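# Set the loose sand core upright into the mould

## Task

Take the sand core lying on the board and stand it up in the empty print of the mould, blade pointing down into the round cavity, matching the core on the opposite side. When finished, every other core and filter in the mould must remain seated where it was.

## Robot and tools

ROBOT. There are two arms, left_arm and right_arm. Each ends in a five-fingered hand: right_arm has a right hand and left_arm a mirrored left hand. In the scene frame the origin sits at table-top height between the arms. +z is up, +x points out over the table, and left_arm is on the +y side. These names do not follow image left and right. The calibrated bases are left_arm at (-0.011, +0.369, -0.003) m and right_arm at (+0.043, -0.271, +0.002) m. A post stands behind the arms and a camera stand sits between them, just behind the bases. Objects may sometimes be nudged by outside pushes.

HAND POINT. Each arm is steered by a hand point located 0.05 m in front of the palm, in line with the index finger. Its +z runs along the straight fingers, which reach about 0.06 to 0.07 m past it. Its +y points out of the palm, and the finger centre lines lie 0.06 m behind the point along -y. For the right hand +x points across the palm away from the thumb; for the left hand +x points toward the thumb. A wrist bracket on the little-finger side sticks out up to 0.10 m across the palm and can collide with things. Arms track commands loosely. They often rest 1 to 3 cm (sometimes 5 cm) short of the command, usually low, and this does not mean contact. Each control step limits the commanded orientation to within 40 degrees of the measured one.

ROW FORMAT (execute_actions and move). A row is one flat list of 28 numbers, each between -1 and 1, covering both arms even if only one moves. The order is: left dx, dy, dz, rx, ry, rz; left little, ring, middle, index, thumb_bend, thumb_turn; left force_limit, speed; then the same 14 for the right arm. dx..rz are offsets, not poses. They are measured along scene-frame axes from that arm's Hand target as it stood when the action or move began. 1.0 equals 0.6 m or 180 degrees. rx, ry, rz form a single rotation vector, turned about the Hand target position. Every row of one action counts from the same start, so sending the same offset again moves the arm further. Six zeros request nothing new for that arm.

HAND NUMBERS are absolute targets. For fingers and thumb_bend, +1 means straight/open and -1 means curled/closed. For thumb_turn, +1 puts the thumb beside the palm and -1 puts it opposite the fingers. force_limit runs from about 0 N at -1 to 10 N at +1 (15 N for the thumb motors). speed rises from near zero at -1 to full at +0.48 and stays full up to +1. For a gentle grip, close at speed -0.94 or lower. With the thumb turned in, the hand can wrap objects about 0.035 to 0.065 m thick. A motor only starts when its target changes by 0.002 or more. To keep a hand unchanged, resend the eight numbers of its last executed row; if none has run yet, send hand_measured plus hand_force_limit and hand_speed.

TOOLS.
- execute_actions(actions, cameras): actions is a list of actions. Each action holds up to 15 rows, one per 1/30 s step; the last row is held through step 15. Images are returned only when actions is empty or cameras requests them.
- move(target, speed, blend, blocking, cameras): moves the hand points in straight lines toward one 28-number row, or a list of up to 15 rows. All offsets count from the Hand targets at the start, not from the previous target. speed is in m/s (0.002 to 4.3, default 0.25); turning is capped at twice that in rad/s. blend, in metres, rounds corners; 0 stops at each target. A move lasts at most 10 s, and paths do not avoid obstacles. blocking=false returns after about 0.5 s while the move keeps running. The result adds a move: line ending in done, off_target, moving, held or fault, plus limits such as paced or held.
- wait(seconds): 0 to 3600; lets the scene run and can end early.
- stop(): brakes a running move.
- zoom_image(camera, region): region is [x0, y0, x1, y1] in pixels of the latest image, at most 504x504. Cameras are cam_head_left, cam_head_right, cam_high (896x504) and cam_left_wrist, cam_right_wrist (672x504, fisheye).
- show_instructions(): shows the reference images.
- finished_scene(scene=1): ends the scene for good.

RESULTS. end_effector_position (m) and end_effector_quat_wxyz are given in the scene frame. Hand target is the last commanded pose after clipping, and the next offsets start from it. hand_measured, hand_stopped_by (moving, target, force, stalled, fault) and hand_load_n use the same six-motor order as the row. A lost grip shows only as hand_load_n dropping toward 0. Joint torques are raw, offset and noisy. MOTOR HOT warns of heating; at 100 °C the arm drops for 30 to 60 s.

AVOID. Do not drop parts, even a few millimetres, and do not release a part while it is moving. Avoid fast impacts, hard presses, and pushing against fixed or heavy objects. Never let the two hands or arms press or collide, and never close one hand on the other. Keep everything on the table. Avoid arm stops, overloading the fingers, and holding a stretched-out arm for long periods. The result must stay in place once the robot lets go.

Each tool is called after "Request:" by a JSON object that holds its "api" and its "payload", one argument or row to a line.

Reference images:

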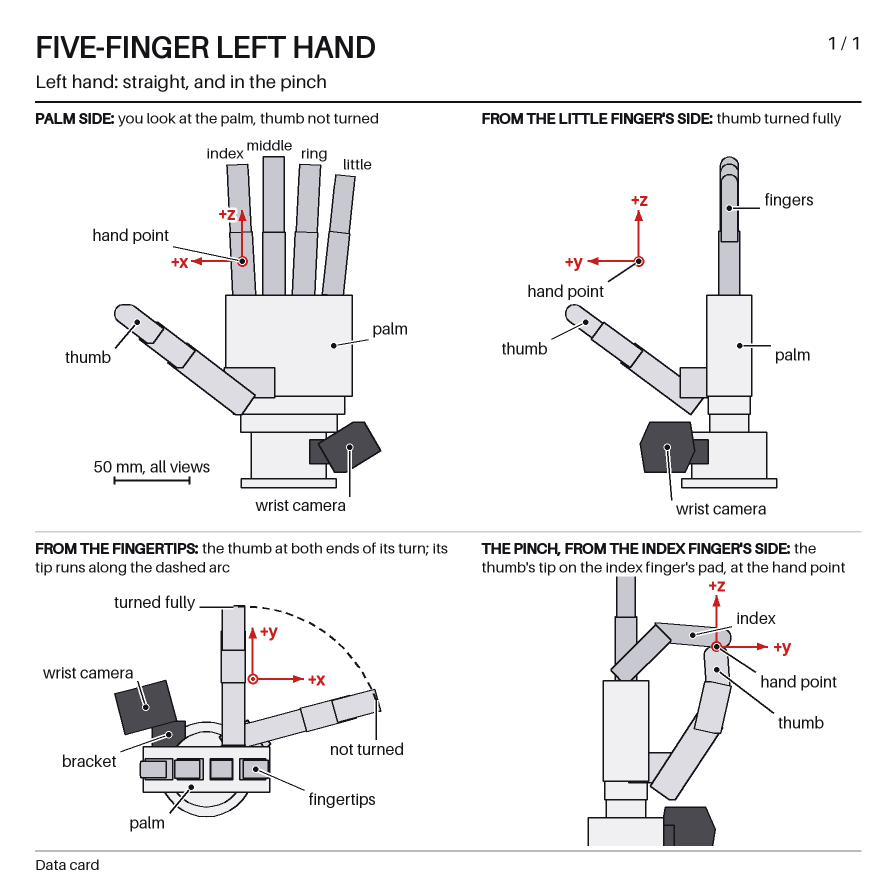

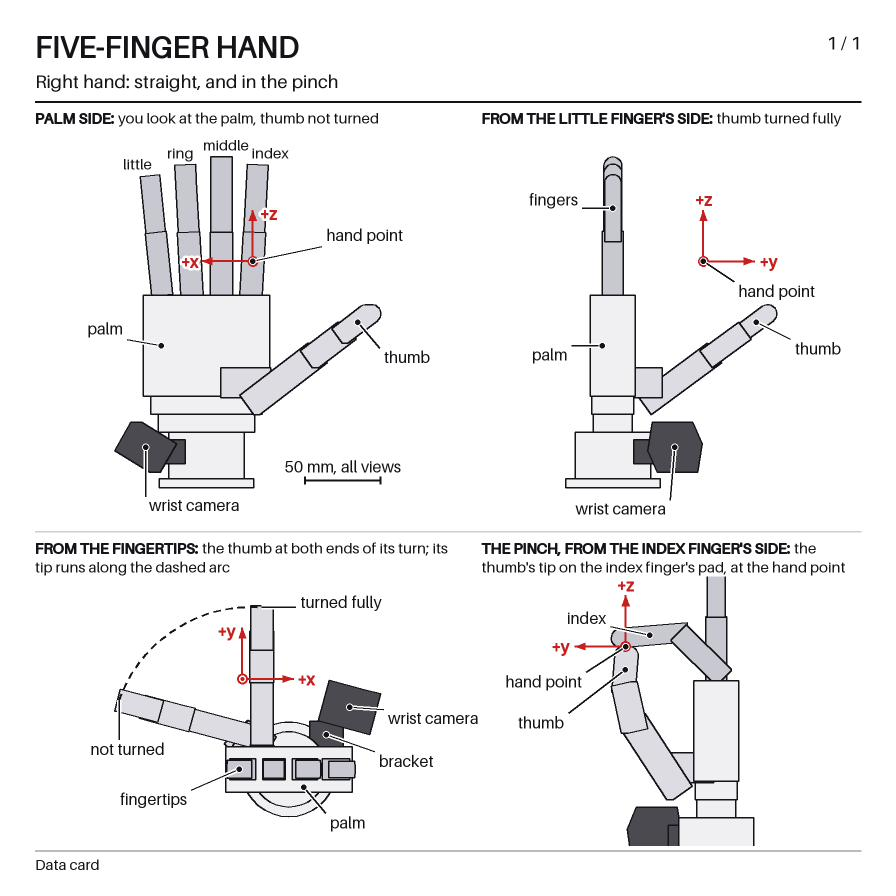

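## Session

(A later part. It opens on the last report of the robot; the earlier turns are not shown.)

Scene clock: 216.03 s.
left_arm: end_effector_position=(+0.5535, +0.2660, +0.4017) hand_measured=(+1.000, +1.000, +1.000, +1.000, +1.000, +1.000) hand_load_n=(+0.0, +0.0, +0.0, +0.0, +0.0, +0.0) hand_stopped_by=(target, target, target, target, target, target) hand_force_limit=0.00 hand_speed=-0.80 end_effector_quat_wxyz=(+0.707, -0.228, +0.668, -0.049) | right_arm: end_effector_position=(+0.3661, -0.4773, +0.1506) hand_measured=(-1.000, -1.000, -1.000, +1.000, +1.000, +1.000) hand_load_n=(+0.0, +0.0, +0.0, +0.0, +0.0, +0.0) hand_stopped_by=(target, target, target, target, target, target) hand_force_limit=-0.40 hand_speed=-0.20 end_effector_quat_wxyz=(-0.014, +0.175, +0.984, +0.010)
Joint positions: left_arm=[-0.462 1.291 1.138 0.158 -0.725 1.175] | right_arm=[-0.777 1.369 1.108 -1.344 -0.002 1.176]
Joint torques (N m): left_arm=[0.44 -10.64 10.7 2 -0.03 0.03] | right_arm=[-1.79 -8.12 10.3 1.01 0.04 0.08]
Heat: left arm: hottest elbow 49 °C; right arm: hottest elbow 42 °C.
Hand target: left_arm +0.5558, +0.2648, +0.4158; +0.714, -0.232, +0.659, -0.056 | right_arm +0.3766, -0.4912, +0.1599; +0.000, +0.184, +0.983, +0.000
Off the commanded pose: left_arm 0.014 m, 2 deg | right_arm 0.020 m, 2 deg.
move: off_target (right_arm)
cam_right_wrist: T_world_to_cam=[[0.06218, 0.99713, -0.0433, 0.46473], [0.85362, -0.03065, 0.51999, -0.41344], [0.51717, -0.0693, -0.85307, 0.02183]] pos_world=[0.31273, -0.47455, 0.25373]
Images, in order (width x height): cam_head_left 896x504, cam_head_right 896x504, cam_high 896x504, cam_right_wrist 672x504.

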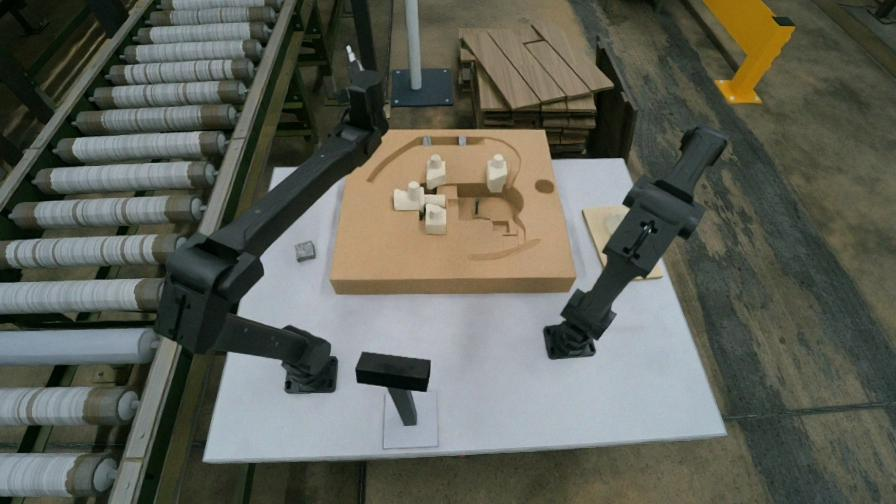

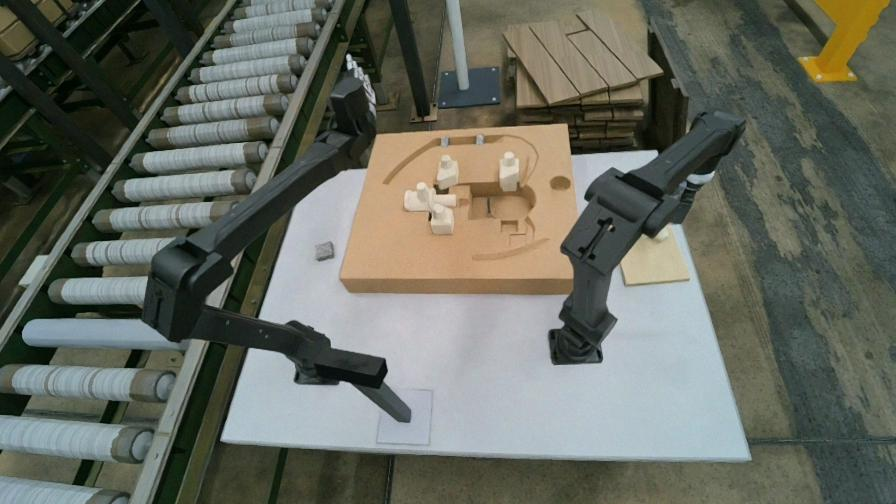

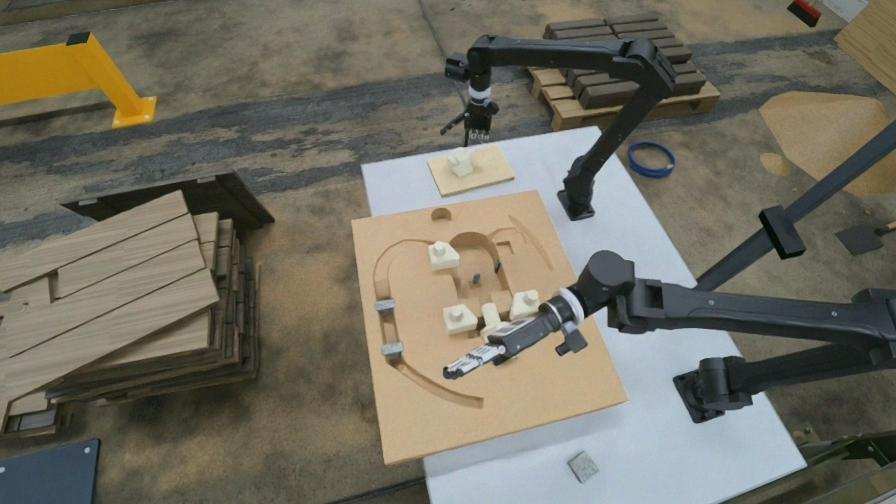

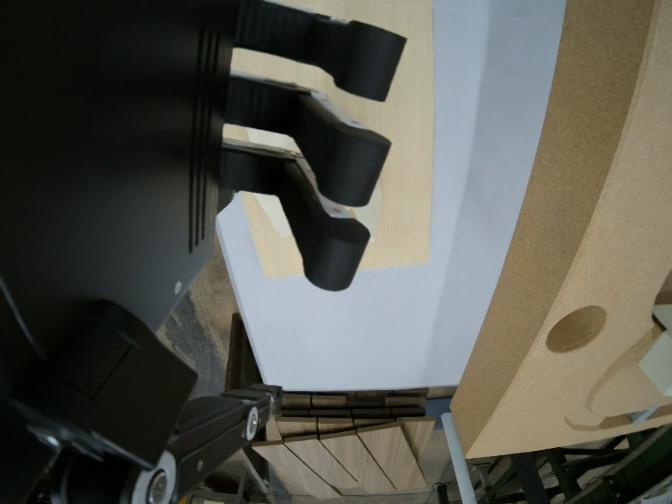

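Request:
{"api": "move", "payload": {
  "target": [
    [0,0,0,0,0,0,1,1,1,1,1,1,0.0,-0.8,0,-0.045,0,0,0,0,-1,-1,-1,1,1,1,-0.4,-0.2],
    [0,0,0,0,0,0,1,1,1,1,1,1,0.0,-0.8,0,-0.045,-0.075,0,0,0,-1,-1,-1,1,1,1,-0.4,-0.2]
  ],
  "speed": 0.12,
  "cameras": ["cam_right_wrist","cam_high"]
}}

Request:
{"api": "zoom_image", "payload": {
  "camera": "cam_high",
  "region": [420, 110, 500, 190]
}}

Scene clock: 244.87 s.
left_arm: end_effector_position=(+0.5535, +0.2660, +0.4017) hand_measured=(+1.000, +1.000, +1.000, +1.000, +1.000, +1.000) hand_load_n=(+0.0, +0.0, +0.0, +0.0, +0.0, +0.0) hand_stopped_by=(target, target, target, target, target, target) hand_force_limit=0.00 hand_speed=-0.80 end_effector_quat_wxyz=(+0.707, -0.228, +0.668, -0.049) | right_arm: end_effector_position=(+0.3763, -0.5147, +0.1192) hand_measured=(-1.000, -1.000, -1.000, +1.000, +1.000, +1.000) hand_load_n=(+0.0, +0.0, +0.0, +0.0, +0.0, +0.0) hand_stopped_by=(target, target, target, target, target, target) hand_force_limit=-0.40 hand_speed=-0.20 end_effector_quat_wxyz=(+0.000, +0.186, +0.983, +0.000)
Joint positions: left_arm=[-0.462 1.291 1.138 0.158 -0.725 1.175] | right_arm=[-0.827 1.453 1.107 -1.225 0 1.149]
Joint torques (N m): left_arm=[0.67 -10.29 10.8 2.03 -0.03 0.02] | right_arm=[-2.49 -8.76 7.34 1.09 -0.03 -0.18]
Heat: left arm: hottest elbow 49 °C; right arm: hottest elbow 42 °C.
Hand target: left_arm +0.5558, +0.2648, +0.4158; +0.714, -0.232, +0.659, -0.056 | right_arm +0.3767, -0.5181, +0.1149; +0.000, +0.183, +0.983, +0.000
Off the commanded pose: left_arm 0.014 m, 2 deg | right_arm 0.005 m, 0 deg.
move: done
cam_right_wrist: T_world_to_cam=[[0.08628, 0.99407, -0.06615, 0.49217], [0.84016, -0.03691, 0.54109, -0.40752], [0.53544, -0.10226, -0.83836, -0.03843]] pos_world=[0.32049, -0.50823, 0.22084]
Images, in order (width x height): cam_high 896x504, cam_right_wrist 672x504.

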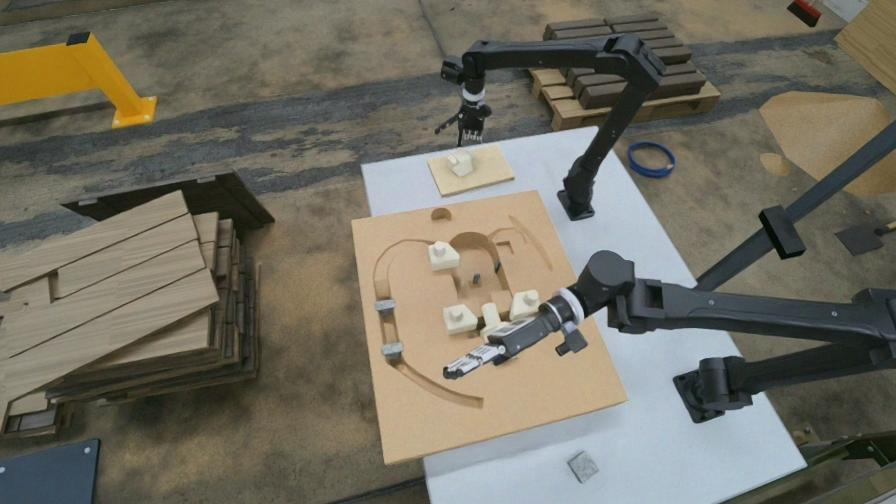

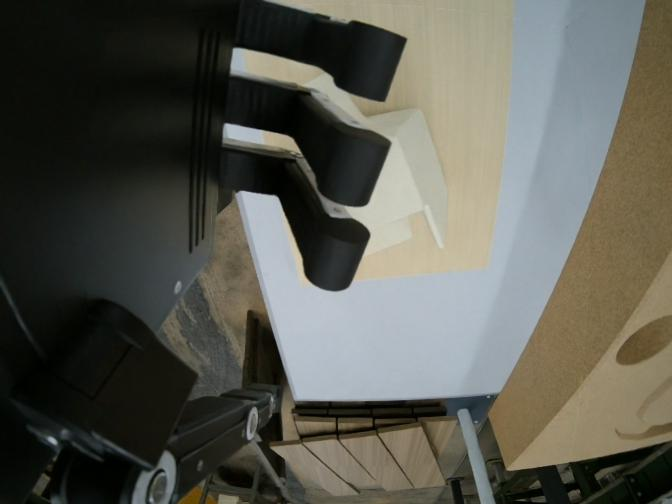

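Scaled by 6.300 from the camera's image (finer frame: 1280x720).

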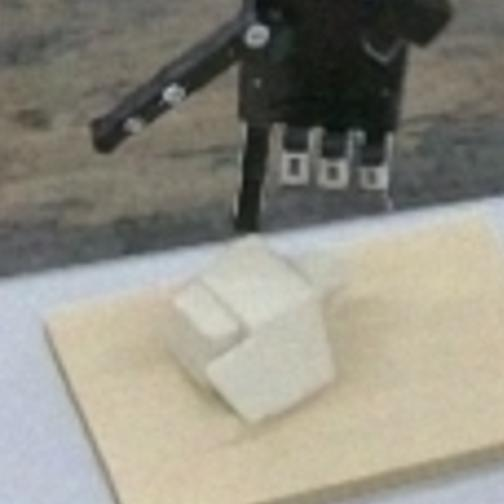

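Request:
{"api": "move", "payload": {
  "target": [
    [0,0,0,0,0,0,1,1,1,1,1,1,0.0,-0.8,-0.0238,0.0225,-0.025,0,0,0,-1,-1,-1,1,1,1,-0.4,-0.2],
    [0,0,0,0,0,0,1,1,1,1,1,1,0.0,-0.8,-0.0555,0.0758,-0.025,0,0,0,-1,-1,-1,1,1,1,-0.4,-0.2]
  ],
  "speed": 0.05,
  "cameras": ["cam_right_wrist","cam_high"]
}}

Request:
{"api": "zoom_image", "payload": {
  "camera": "cam_high",
  "region": [420, 110, 500, 190]
}}

Scene clock: 264.73 s.
left_arm: end_effector_position=(+0.5535, +0.2660, +0.4017) hand_measured=(+1.000, +1.000, +1.000, +1.000, +1.000, +1.000) hand_load_n=(+0.0, +0.0, +0.0, +0.0, +0.0, +0.0) hand_stopped_by=(target, target, target, target, target, target) hand_force_limit=0.00 hand_speed=-0.80 end_effector_quat_wxyz=(+0.707, -0.228, +0.668, -0.049) | right_arm: end_effector_position=(+0.3404, -0.4772, +0.0994) hand_measured=(-1.000, -1.000, -1.000, +1.000, +1.000, +1.000) hand_load_n=(+0.0, +0.0, +0.0, +0.0, +0.0, +0.0) hand_stopped_by=(target, target, target, target, target, target) hand_force_limit=-0.40 hand_speed=-0.20 end_effector_quat_wxyz=(-0.003, +0.186, +0.983, +0.002)
Joint positions: left_arm=[-0.462 1.291 1.138 0.158 -0.725 1.175] | right_arm=[-0.825 1.343 0.941 -1.176 0 1.151]
Joint torques (N m): left_arm=[0.44 -10.29 10.65 2.09 -0.04 0.07] | right_arm=[-0.38 -8.53 6.69 0.92 -0.03 0.07]
Heat: left arm: hottest elbow 49 °C; right arm: hottest elbow 41 °C.
Hand target: left_arm +0.5558, +0.2648, +0.4158; +0.714, -0.232, +0.659, -0.056 | right_arm +0.3434, -0.4727, +0.0999; +0.000, +0.183, +0.983, +0.000
Off the commanded pose: left_arm 0.014 m, 2 deg | right_arm 0.005 m, 0 deg.
move: done
cam_right_wrist: T_world_to_cam=[[0.08597, 0.99437, -0.06193, 0.45645], [0.84261, -0.0394, 0.53709, -0.36698], [0.53162, -0.09835, -0.84125, -0.02844]] pos_world=[0.2851, -0.47113, 0.20144]
Images, in order (width x height): cam_high 896x504, cam_right_wrist 672x504.

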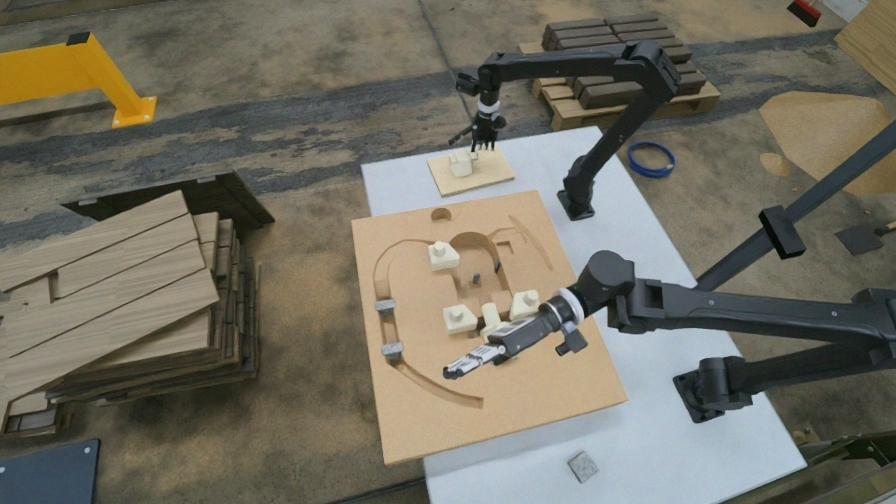

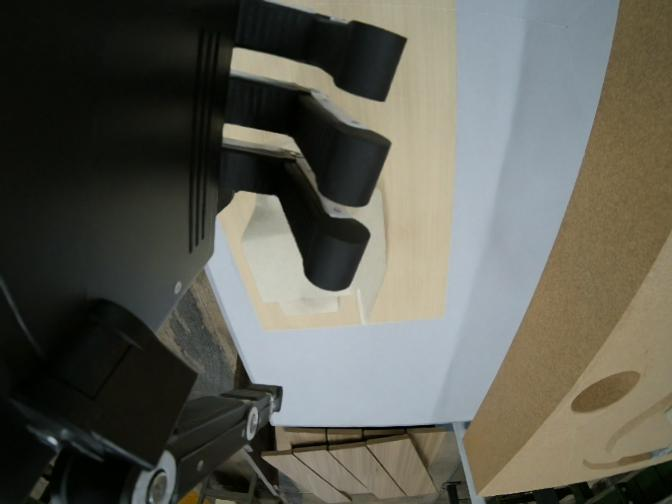

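Scaled by 6.300 from the camera's image (finer frame: 1280x720).

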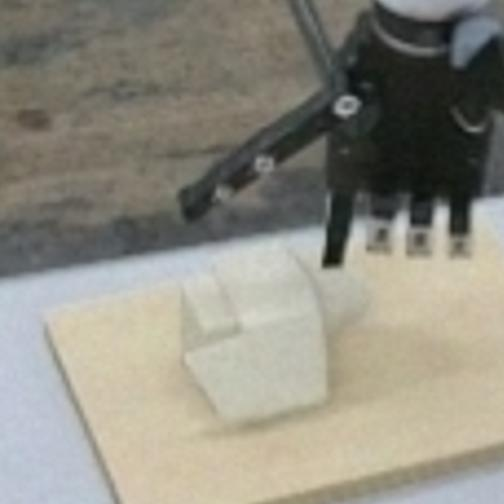

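Request:
{"api": "move", "payload": {
  "target": [
    [0,0,0,0,0,0,1,1,1,1,1,1,0.0,-0.8,-0.0017,0.0575,0,0,0,0,-1,-1,-1,1,1,1,-0.4,-0.2],
    [0,0,0,0,0,0,1,1,1,1,1,1,0.0,-0.8,0.0117,0.1,0,0,0,0,-1,-1,-1,1,1,1,-0.4,-0.2]
  ],
  "speed": 0.05,
  "blend": 0.01,
  "cameras": ["cam_right_wrist","cam_high"]
}}

Request:
{"api": "zoom_image", "payload": {
  "camera": "cam_high",
  "region": [420, 110, 500, 190]
}}

Scene clock: 272.47 s.
left_arm: end_effector_position=(+0.5535, +0.2660, +0.4017) hand_measured=(+1.000, +1.000, +1.000, +1.000, +1.000, +1.000) hand_load_n=(+0.0, +0.0, +0.0, +0.0, +0.0, +0.0) hand_stopped_by=(target, target, target, target, target, target) hand_force_limit=0.00 hand_speed=-0.80 end_effector_quat_wxyz=(+0.707, -0.228, +0.668, -0.049) | right_arm: end_effector_position=(+0.3491, -0.4194, +0.0984) hand_measured=(-1.000, -1.000, -1.000, +1.000, +1.000, +1.000) hand_load_n=(+0.0, +0.0, +0.0, +0.0, +0.0, +0.0) hand_stopped_by=(target, target, target, target, target, target) hand_force_limit=-0.40 hand_speed=-0.20 end_effector_quat_wxyz=(-0.001, +0.186, +0.983, -0.002)
Joint positions: left_arm=[-0.462 1.291 1.138 0.158 -0.725 1.175] | right_arm=[-0.676 1.252 0.857 -1.176 0.005 1.302]
Joint torques (N m): left_arm=[0.38 -10.52 10.8 2.07 -0.03 0.02] | right_arm=[-0.26 -7.53 6.94 0.58 -0.28 0.06]
Heat: left arm: hottest elbow 49 °C; right arm: hottest elbow 41 °C.
Hand target: left_arm +0.5558, +0.2648, +0.4158; +0.714, -0.232, +0.659, -0.056 | right_arm +0.3504, -0.4127, +0.0999; +0.000, +0.183, +0.983, +0.000
Off the commanded pose: left_arm 0.014 m, 2 deg | right_arm 0.007 m, 0 deg.
move: done
cam_right_wrist: T_world_to_cam=[[0.08686, 0.99366, -0.07134, 0.39859], [0.84144, -0.03484, 0.53923, -0.36939], [0.53333, -0.10687, -0.83913, -0.03263]] pos_world=[0.2936, -0.41242, 0.20024]
Images, in order (width x height): cam_high 896x504, cam_right_wrist 672x504.

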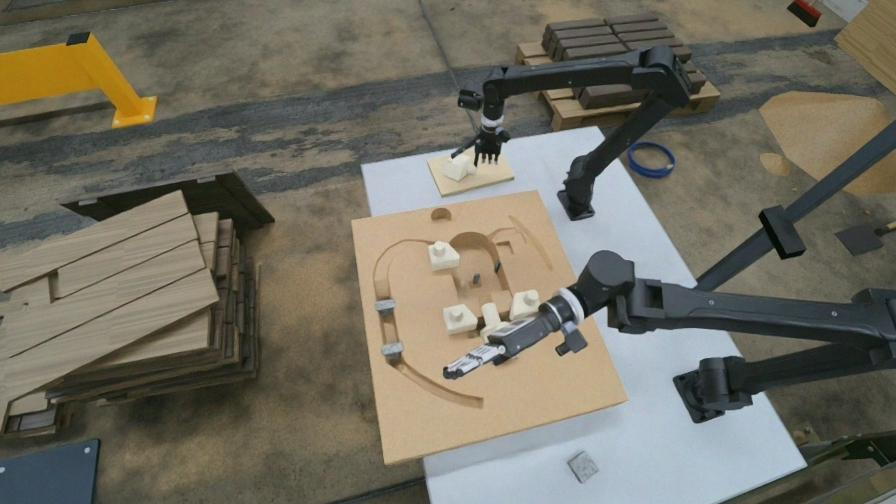

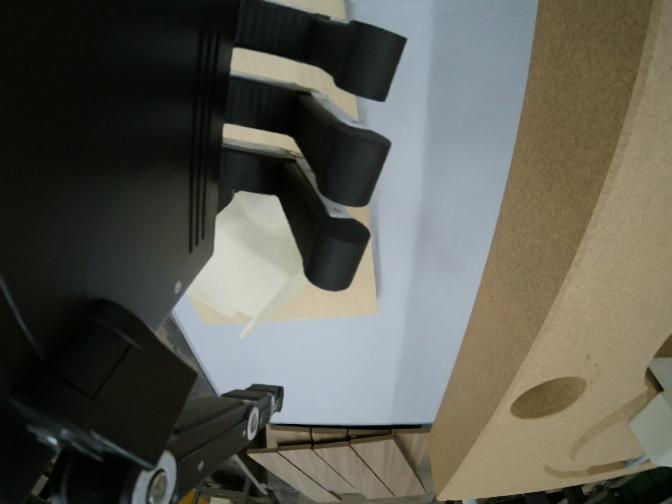

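Scaled by 6.300 from the camera's image (finer frame: 1280x720).

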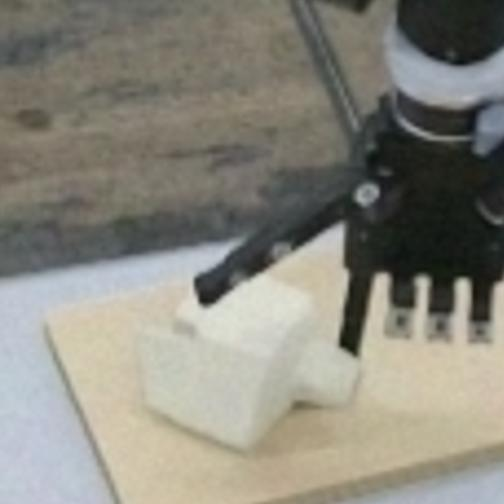

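Request:
{"api": "zoom_image", "payload": {
  "camera": "cam_high",
  "region": [438, 146, 482, 190]
}}

Scaled by 11.455 from the camera's image (finer frame: 1280x720).

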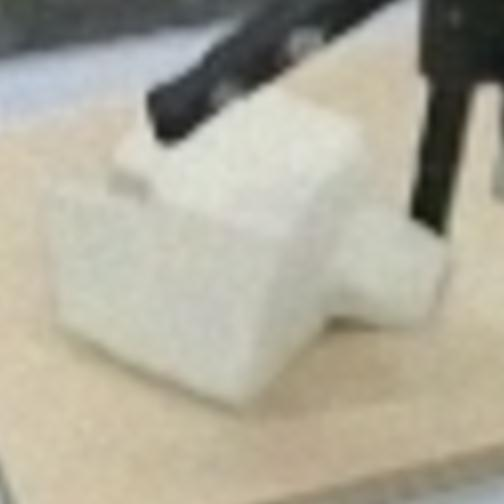

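Request:
{"api": "move", "payload": {
  "target": [
    [0,0,0,0,0,0,1,1,1,1,1,1,0.0,-0.8,0.03,0.0333,0,0,0,0,-1,-1,-1,1,1,1,-0.4,-0.2],
    [0,0,0,0,0,0,1,1,1,1,1,1,0.0,-0.8,-0.02,0.022,0,0,0,0,-1,-1,-1,1,1,1,-0.4,-0.2],
    [0,0,0,0,0,0,1,1,1,1,1,1,0.0,-0.8,-0.15,0.022,0.25,0,0,0,-1,-1,-1,1,1,1,-0.4,-0.2]
  ],
  "speed": [0.05,0.08,0.2],
  "cameras": ["cam_right_wrist","cam_high","cam_head_right"]
}}

Request:
{"api": "zoom_image", "payload": {
  "camera": "cam_high",
  "region": [438, 142, 482, 186]
}}

Scene clock: 287.57 s.
left_arm: end_effector_position=(+0.5535, +0.2660, +0.4017) hand_measured=(+1.000, +1.000, +1.000, +1.000, +1.000, +1.000) hand_load_n=(-0.5, +0.0, +0.0, +0.0, +0.0, +0.0) hand_stopped_by=(target, target, target, target, target, target) hand_force_limit=0.00 hand_speed=-0.80 end_effector_quat_wxyz=(+0.707, -0.228, +0.668, -0.049) | right_arm: end_effector_position=(+0.2591, -0.3947, +0.2391) hand_measured=(-1.000, -1.000, -1.000, +1.000, +1.000, +1.000) hand_load_n=(+0.0, +0.0, +0.0, +0.0, +0.0, +0.0) hand_stopped_by=(target, target, target, target, target, target) hand_force_limit=-0.40 hand_speed=-0.20 end_effector_quat_wxyz=(-0.007, +0.184, +0.983, +0.004)
Joint positions: left_arm=[-0.462 1.291 1.138 0.158 -0.725 1.175] | right_arm=[-0.825 0.959 1.026 -1.654 0.001 1.147]
Joint torques (N m): left_arm=[0.32 -9.99 10.7 2.1 -0.01 0.04] | right_arm=[-2.55 -3.43 10.21 0.32 -0.09 -0.14]
Heat: left arm: hottest elbow 50 °C; right arm: hottest elbow 42 °C.
Hand target: left_arm +0.5558, +0.2648, +0.4158; +0.714, -0.232, +0.659, -0.056 | right_arm +0.2604, -0.3994, +0.2498; +0.000, +0.183, +0.983, +0.000
Off the commanded pose: left_arm 0.014 m, 2 deg | right_arm 0.012 m, 1 deg.
move: off_target (right_arm)
cam_right_wrist: T_world_to_cam=[[0.08135, 0.99508, -0.05657, 0.39031], [0.84675, -0.03906, 0.53055, -0.36959], [0.52573, -0.09106, -0.84576, 0.14587]] pos_world=[0.20451, -0.38954, 0.34153]
Images, in order (width x height): cam_head_right 896x504, cam_high 896x504, cam_right_wrist 672x504.

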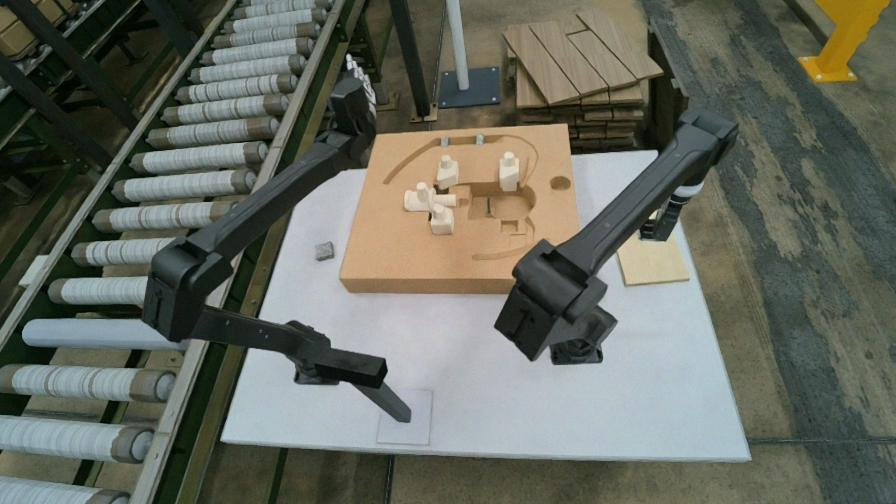

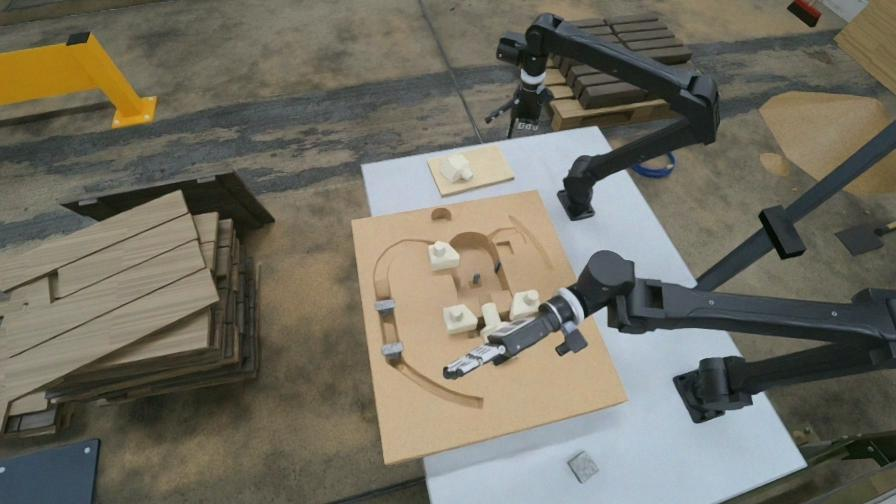

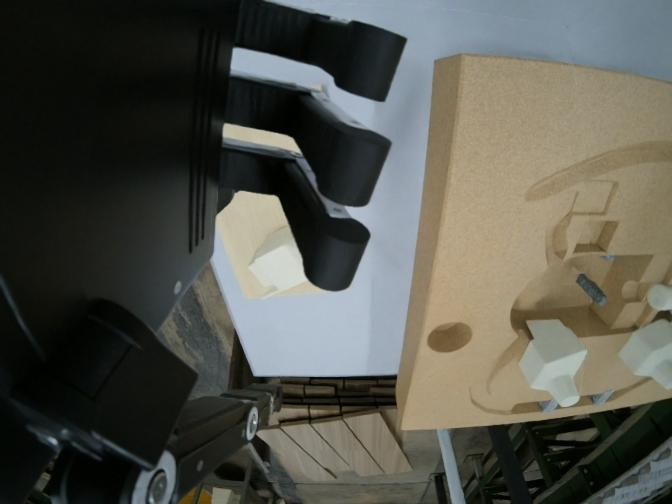

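Scaled by 11.455 from the camera's image (finer frame: 1280x720).

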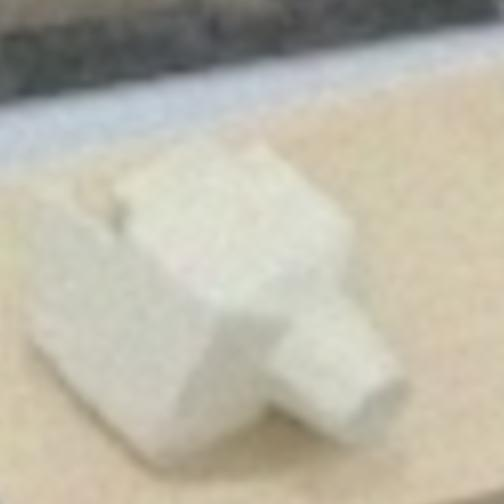

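Request:
{"api": "zoom_image", "payload": {
  "camera": "cam_high",
  "region": [480, 90, 540, 150]
}}

Request:
{"api": "zoom_image", "payload": {
  "camera": "cam_right_wrist",
  "region": [200, 180, 380, 320]
}}

Scaled by 8.400 from the camera's image (finer frame: 1280x720).

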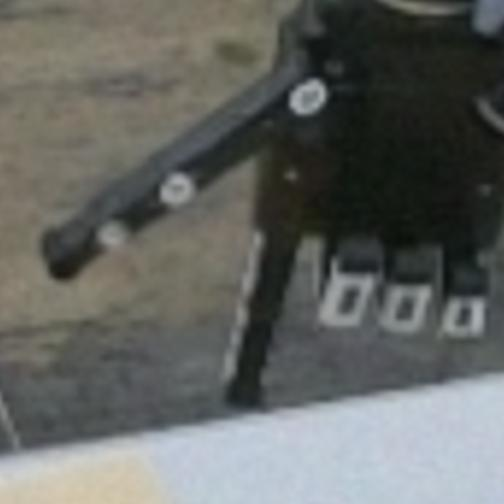

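Scaled by 2.800 from the camera's image (finer frame: 960x720).

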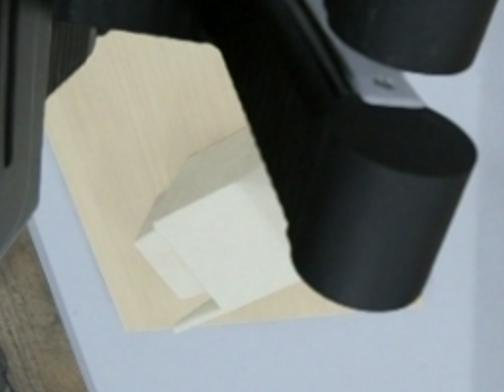

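Request:
{"api": "move", "payload": {
  "target": [
    [0,0,0,0,0,0,1,1,1,1,1,1,0.0,-0.8,0,0,0,0,0,0.95,-1,-1,1,1,1,-1,-0.4,-0.2],
    [0,0,0,0,0,0,1,1,1,1,1,1,0.0,-0.8,0.1175,-0.0138,-0.15,-0.6135,-0.0257,0.7166,-1,-1,1,1,1,-1,-0.4,-0.2]
  ],
  "speed": [0.6,0.5],
  "cameras": ["cam_right_wrist","cam_high","cam_head_right","cam_head_left"]
}}

Scene clock: 350.40 s.
left_arm: end_effector_position=(+0.5535, +0.2660, +0.4017) hand_measured=(+1.000, +1.000, +1.000, +1.000, +1.000, +1.000) hand_load_n=(+0.0, +0.0, +0.0, +0.0, +0.0, +0.0) hand_stopped_by=(target, target, target, target, target, target) hand_force_limit=0.00 hand_speed=-0.80 end_effector_quat_wxyz=(+0.707, -0.228, +0.668, -0.049) | right_arm: end_effector_position=(+0.3309, -0.4044, +0.1569) hand_measured=(-1.000, -1.000, +1.000, +1.000, +1.000, -1.000) hand_load_n=(+0.0, +0.0, +0.0, +0.0, +0.0, +0.0) hand_stopped_by=(target, target, target, target, target, target) hand_force_limit=-0.40 hand_speed=-0.20 end_effector_quat_wxyz=(-0.147, +0.733, -0.222, +0.626)
Joint positions: left_arm=[-0.462 1.291 1.138 0.158 -0.725 1.175] | right_arm=[-0.695 0.353 0.181 -0.039 -0.59 -1.163]
Joint torques (N m): left_arm=[0.79 -10.7 10.88 2.18 -0.03 0.01] | right_arm=[-2.37 1.61 9.07 3.02 0.01 0.02]
Heat: left arm: hottest elbow 50 °C; right arm: hottest elbow 49 °C.
Hand target: left_arm +0.5558, +0.2648, +0.4158; +0.714, -0.232, +0.659, -0.056 | right_arm +0.3309, -0.4078, +0.1598; -0.145, +0.727, -0.226, +0.632
Off the commanded pose: left_arm 0.014 m, 2 deg | right_arm 0.004 m, 1 deg.
move: done
cam_right_wrist: T_world_to_cam=[[-0.03595, -0.96926, -0.2434, -0.3368], [-0.66442, 0.20511, -0.71866, 0.40758], [0.74649, 0.13589, -0.65137, 0.02589]] pos_world=[0.23937, -0.41356, 0.2278]
Images, in order (width x height): cam_head_left 896x504, cam_head_right 896x504, cam_high 896x504, cam_right_wrist 672x504.

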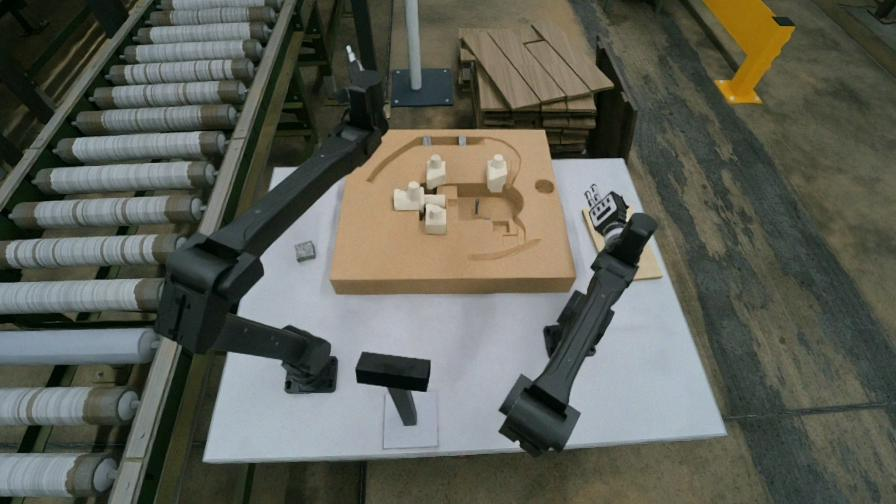

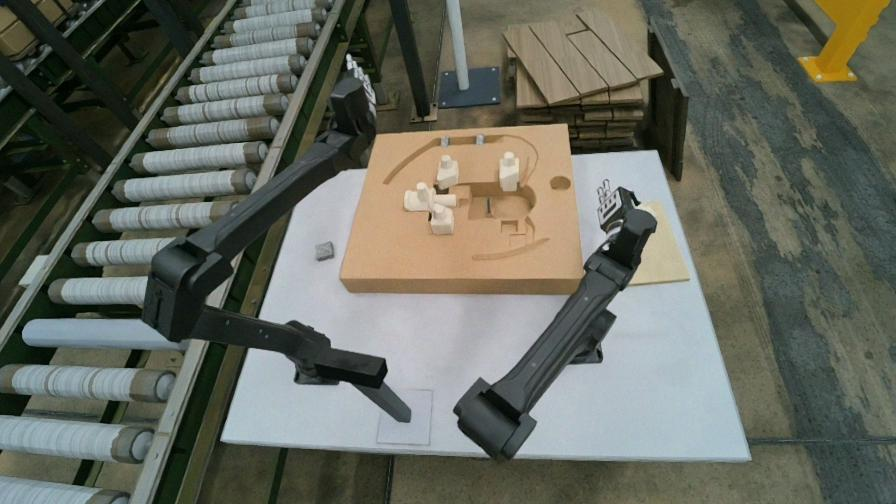

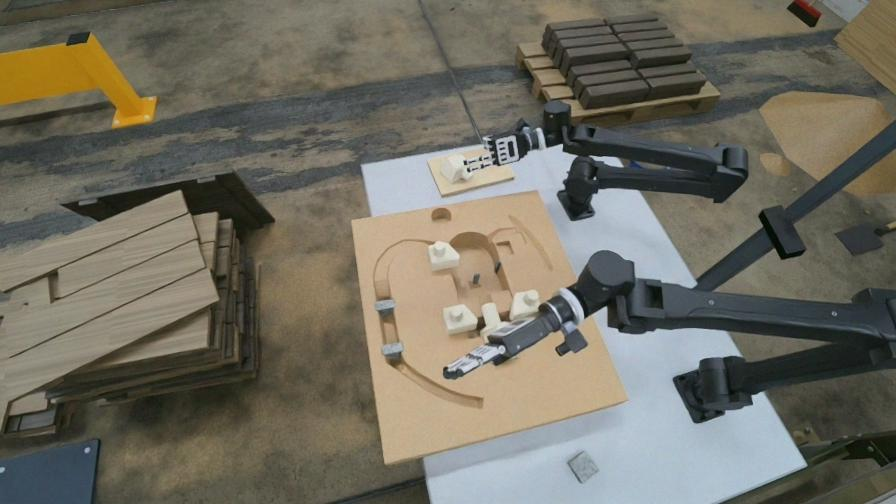

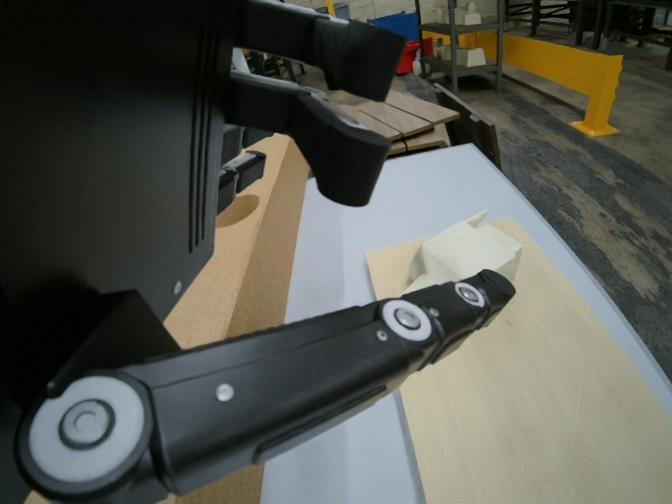

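Request:
{"api": "zoom_image", "payload": {
  "camera": "cam_right_wrist",
  "region": [200, 100, 560, 400]
}}

Request:
{"api": "zoom_image", "payload": {
  "camera": "cam_high",
  "region": [430, 110, 530, 210]
}}

Request:
{"api": "zoom_image", "payload": {
  "camera": "cam_head_left",
  "region": [560, 170, 680, 290]
}}

Scaled by 1.400 from the camera's image (finer frame: 960x720).

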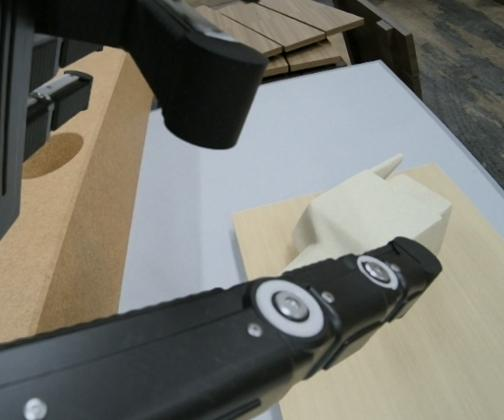

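Scaled by 5.040 from the camera's image (finer frame: 1280x720).

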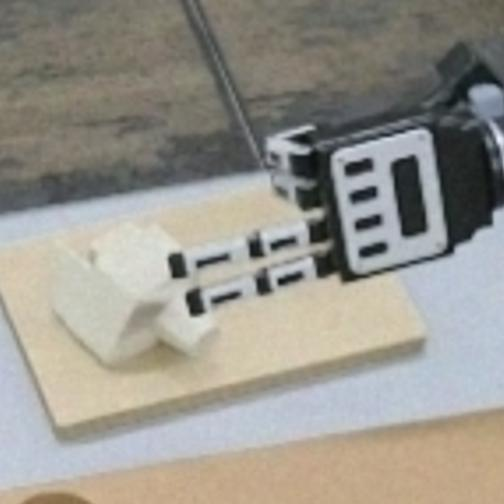

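Scaled by 4.200 from the camera's image (finer frame: 1280x720).

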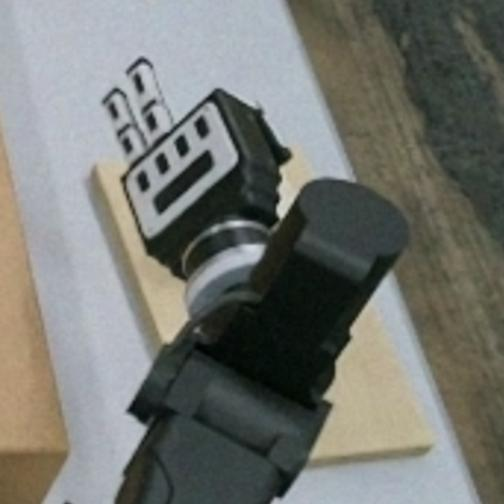

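Request:
{"api": "zoom_image", "payload": {
  "camera": "cam_right_wrist",
  "region": [400, 190, 540, 310]
}}

Scaled by 3.600 from the camera's image (finer frame: 960x720).

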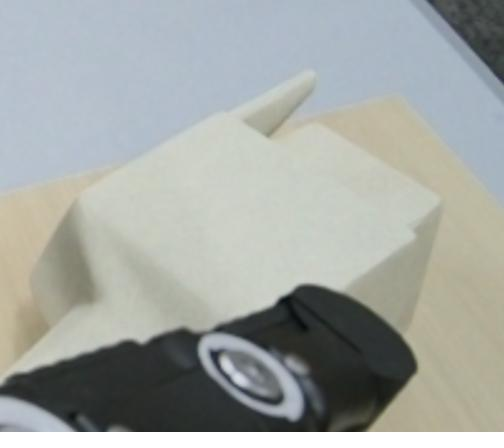

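Request:
{"api": "move", "payload": {
  "target": [0,0,0,0,0,0,1,1,1,1,1,1,0.0,-0.8,0.0152,-0.0137,-0.123,0,0,-0.011,-1,-1,1,1,1,-1,-0.4,-0.2],
  "speed": 0.12,
  "cameras": ["cam_right_wrist","cam_high","cam_head_right"]
}}

Request:
{"api": "zoom_image", "payload": {
  "camera": "cam_right_wrist",
  "region": [340, 170, 560, 330]
}}

Request:
{"api": "zoom_image", "payload": {
  "camera": "cam_high",
  "region": [430, 130, 510, 210]
}}

Scene clock: 384.17 s.
left_arm: end_effector_position=(+0.5535, +0.2660, +0.4017) hand_measured=(+1.000, +1.000, +1.000, +1.000, +1.000, +1.000) hand_load_n=(+0.0, +0.0, +0.0, +0.0, +0.0, +0.0) hand_stopped_by=(target, target, target, target, target, target) hand_force_limit=0.00 hand_speed=-0.80 end_effector_quat_wxyz=(+0.707, -0.228, +0.668, -0.049) | right_arm: end_effector_position=(+0.3383, -0.4200, +0.0859) hand_measured=(-1.000, -1.000, +1.000, +1.000, +1.000, -1.000) hand_load_n=(+0.0, +0.0, +0.0, +0.0, +0.0, +0.0) hand_stopped_by=(target, target, target, target, target, target) hand_force_limit=-0.40 hand_speed=-0.20 end_effector_quat_wxyz=(-0.128, +0.725, -0.241, +0.632)
Joint positions: left_arm=[-0.462 1.291 1.138 0.158 -0.725 1.175] | right_arm=[-0.68 0.737 0.028 0.515 -0.52 -1.148]
Joint torques (N m): left_arm=[0.73 -10.81 10.74 2.09 -0.04 0.04] | right_arm=[-0.38 0.44 7.04 3.1 -0.09 0.04]
Heat: left arm: hottest elbow 51 °C; right arm: hottest elbow 44 °C.
Hand target: left_arm +0.5558, +0.2648, +0.4158; +0.714, -0.232, +0.659, -0.056 | right_arm +0.3401, -0.4160, +0.0862; -0.134, +0.723, -0.238, +0.634
Off the commanded pose: left_arm 0.014 m, 2 deg | right_arm 0.004 m, 1 deg.
move: done
cam_right_wrist: T_world_to_cam=[[-0.08975, -0.96699, -0.23849, -0.35021], [-0.64806, 0.23853, -0.72328, 0.37355], [0.75629, 0.08964, -0.64807, -0.04671]] pos_world=[0.24598, -0.42357, 0.15639]
Images, in order (width x height): cam_head_right 896x504, cam_high 896x504, cam_right_wrist 672x504.

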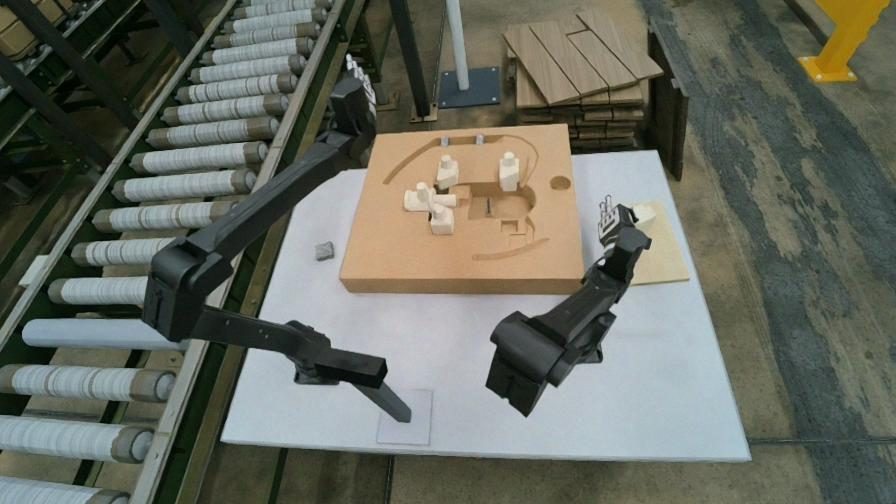

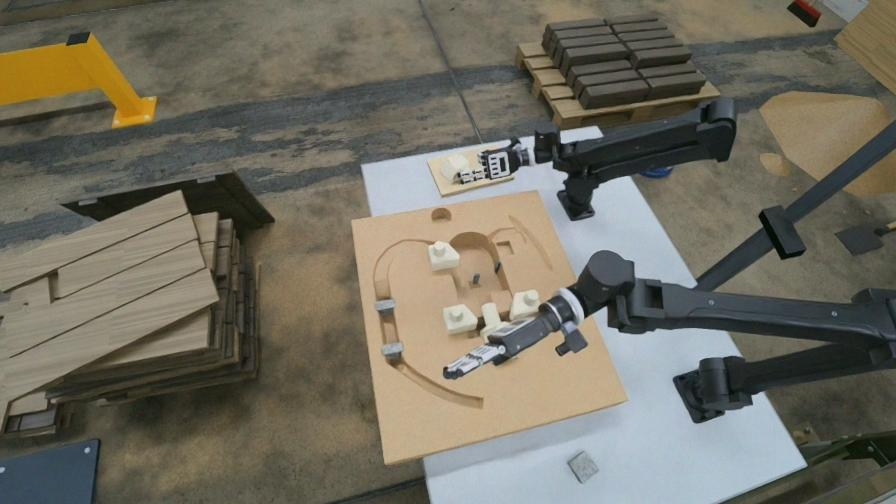

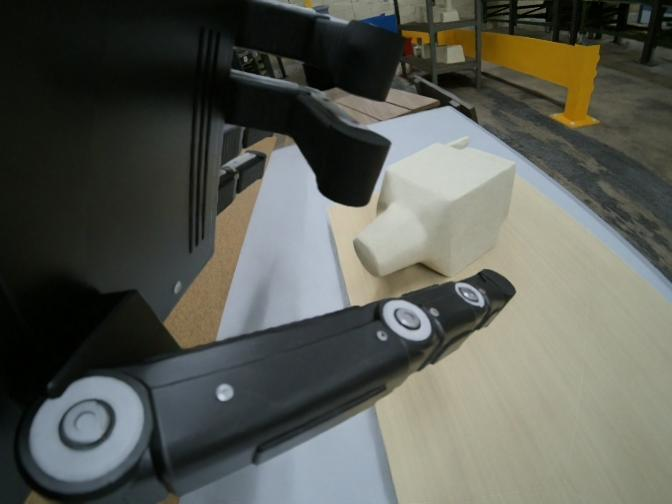

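Scaled by 2.291 from the camera's image (finer frame: 960x720).

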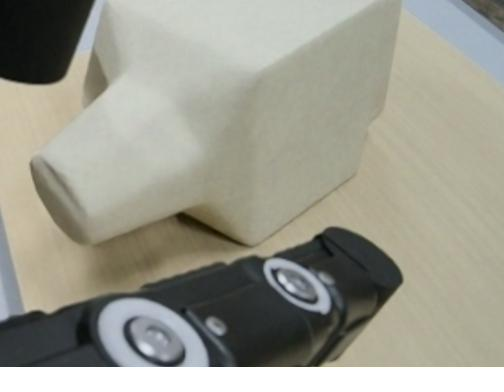

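Scaled by 6.300 from the camera's image (finer frame: 1280x720).

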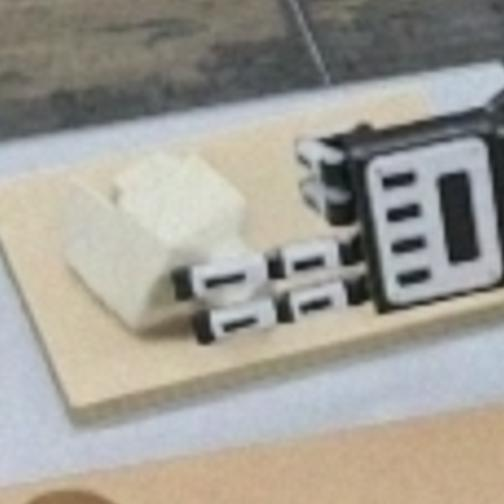

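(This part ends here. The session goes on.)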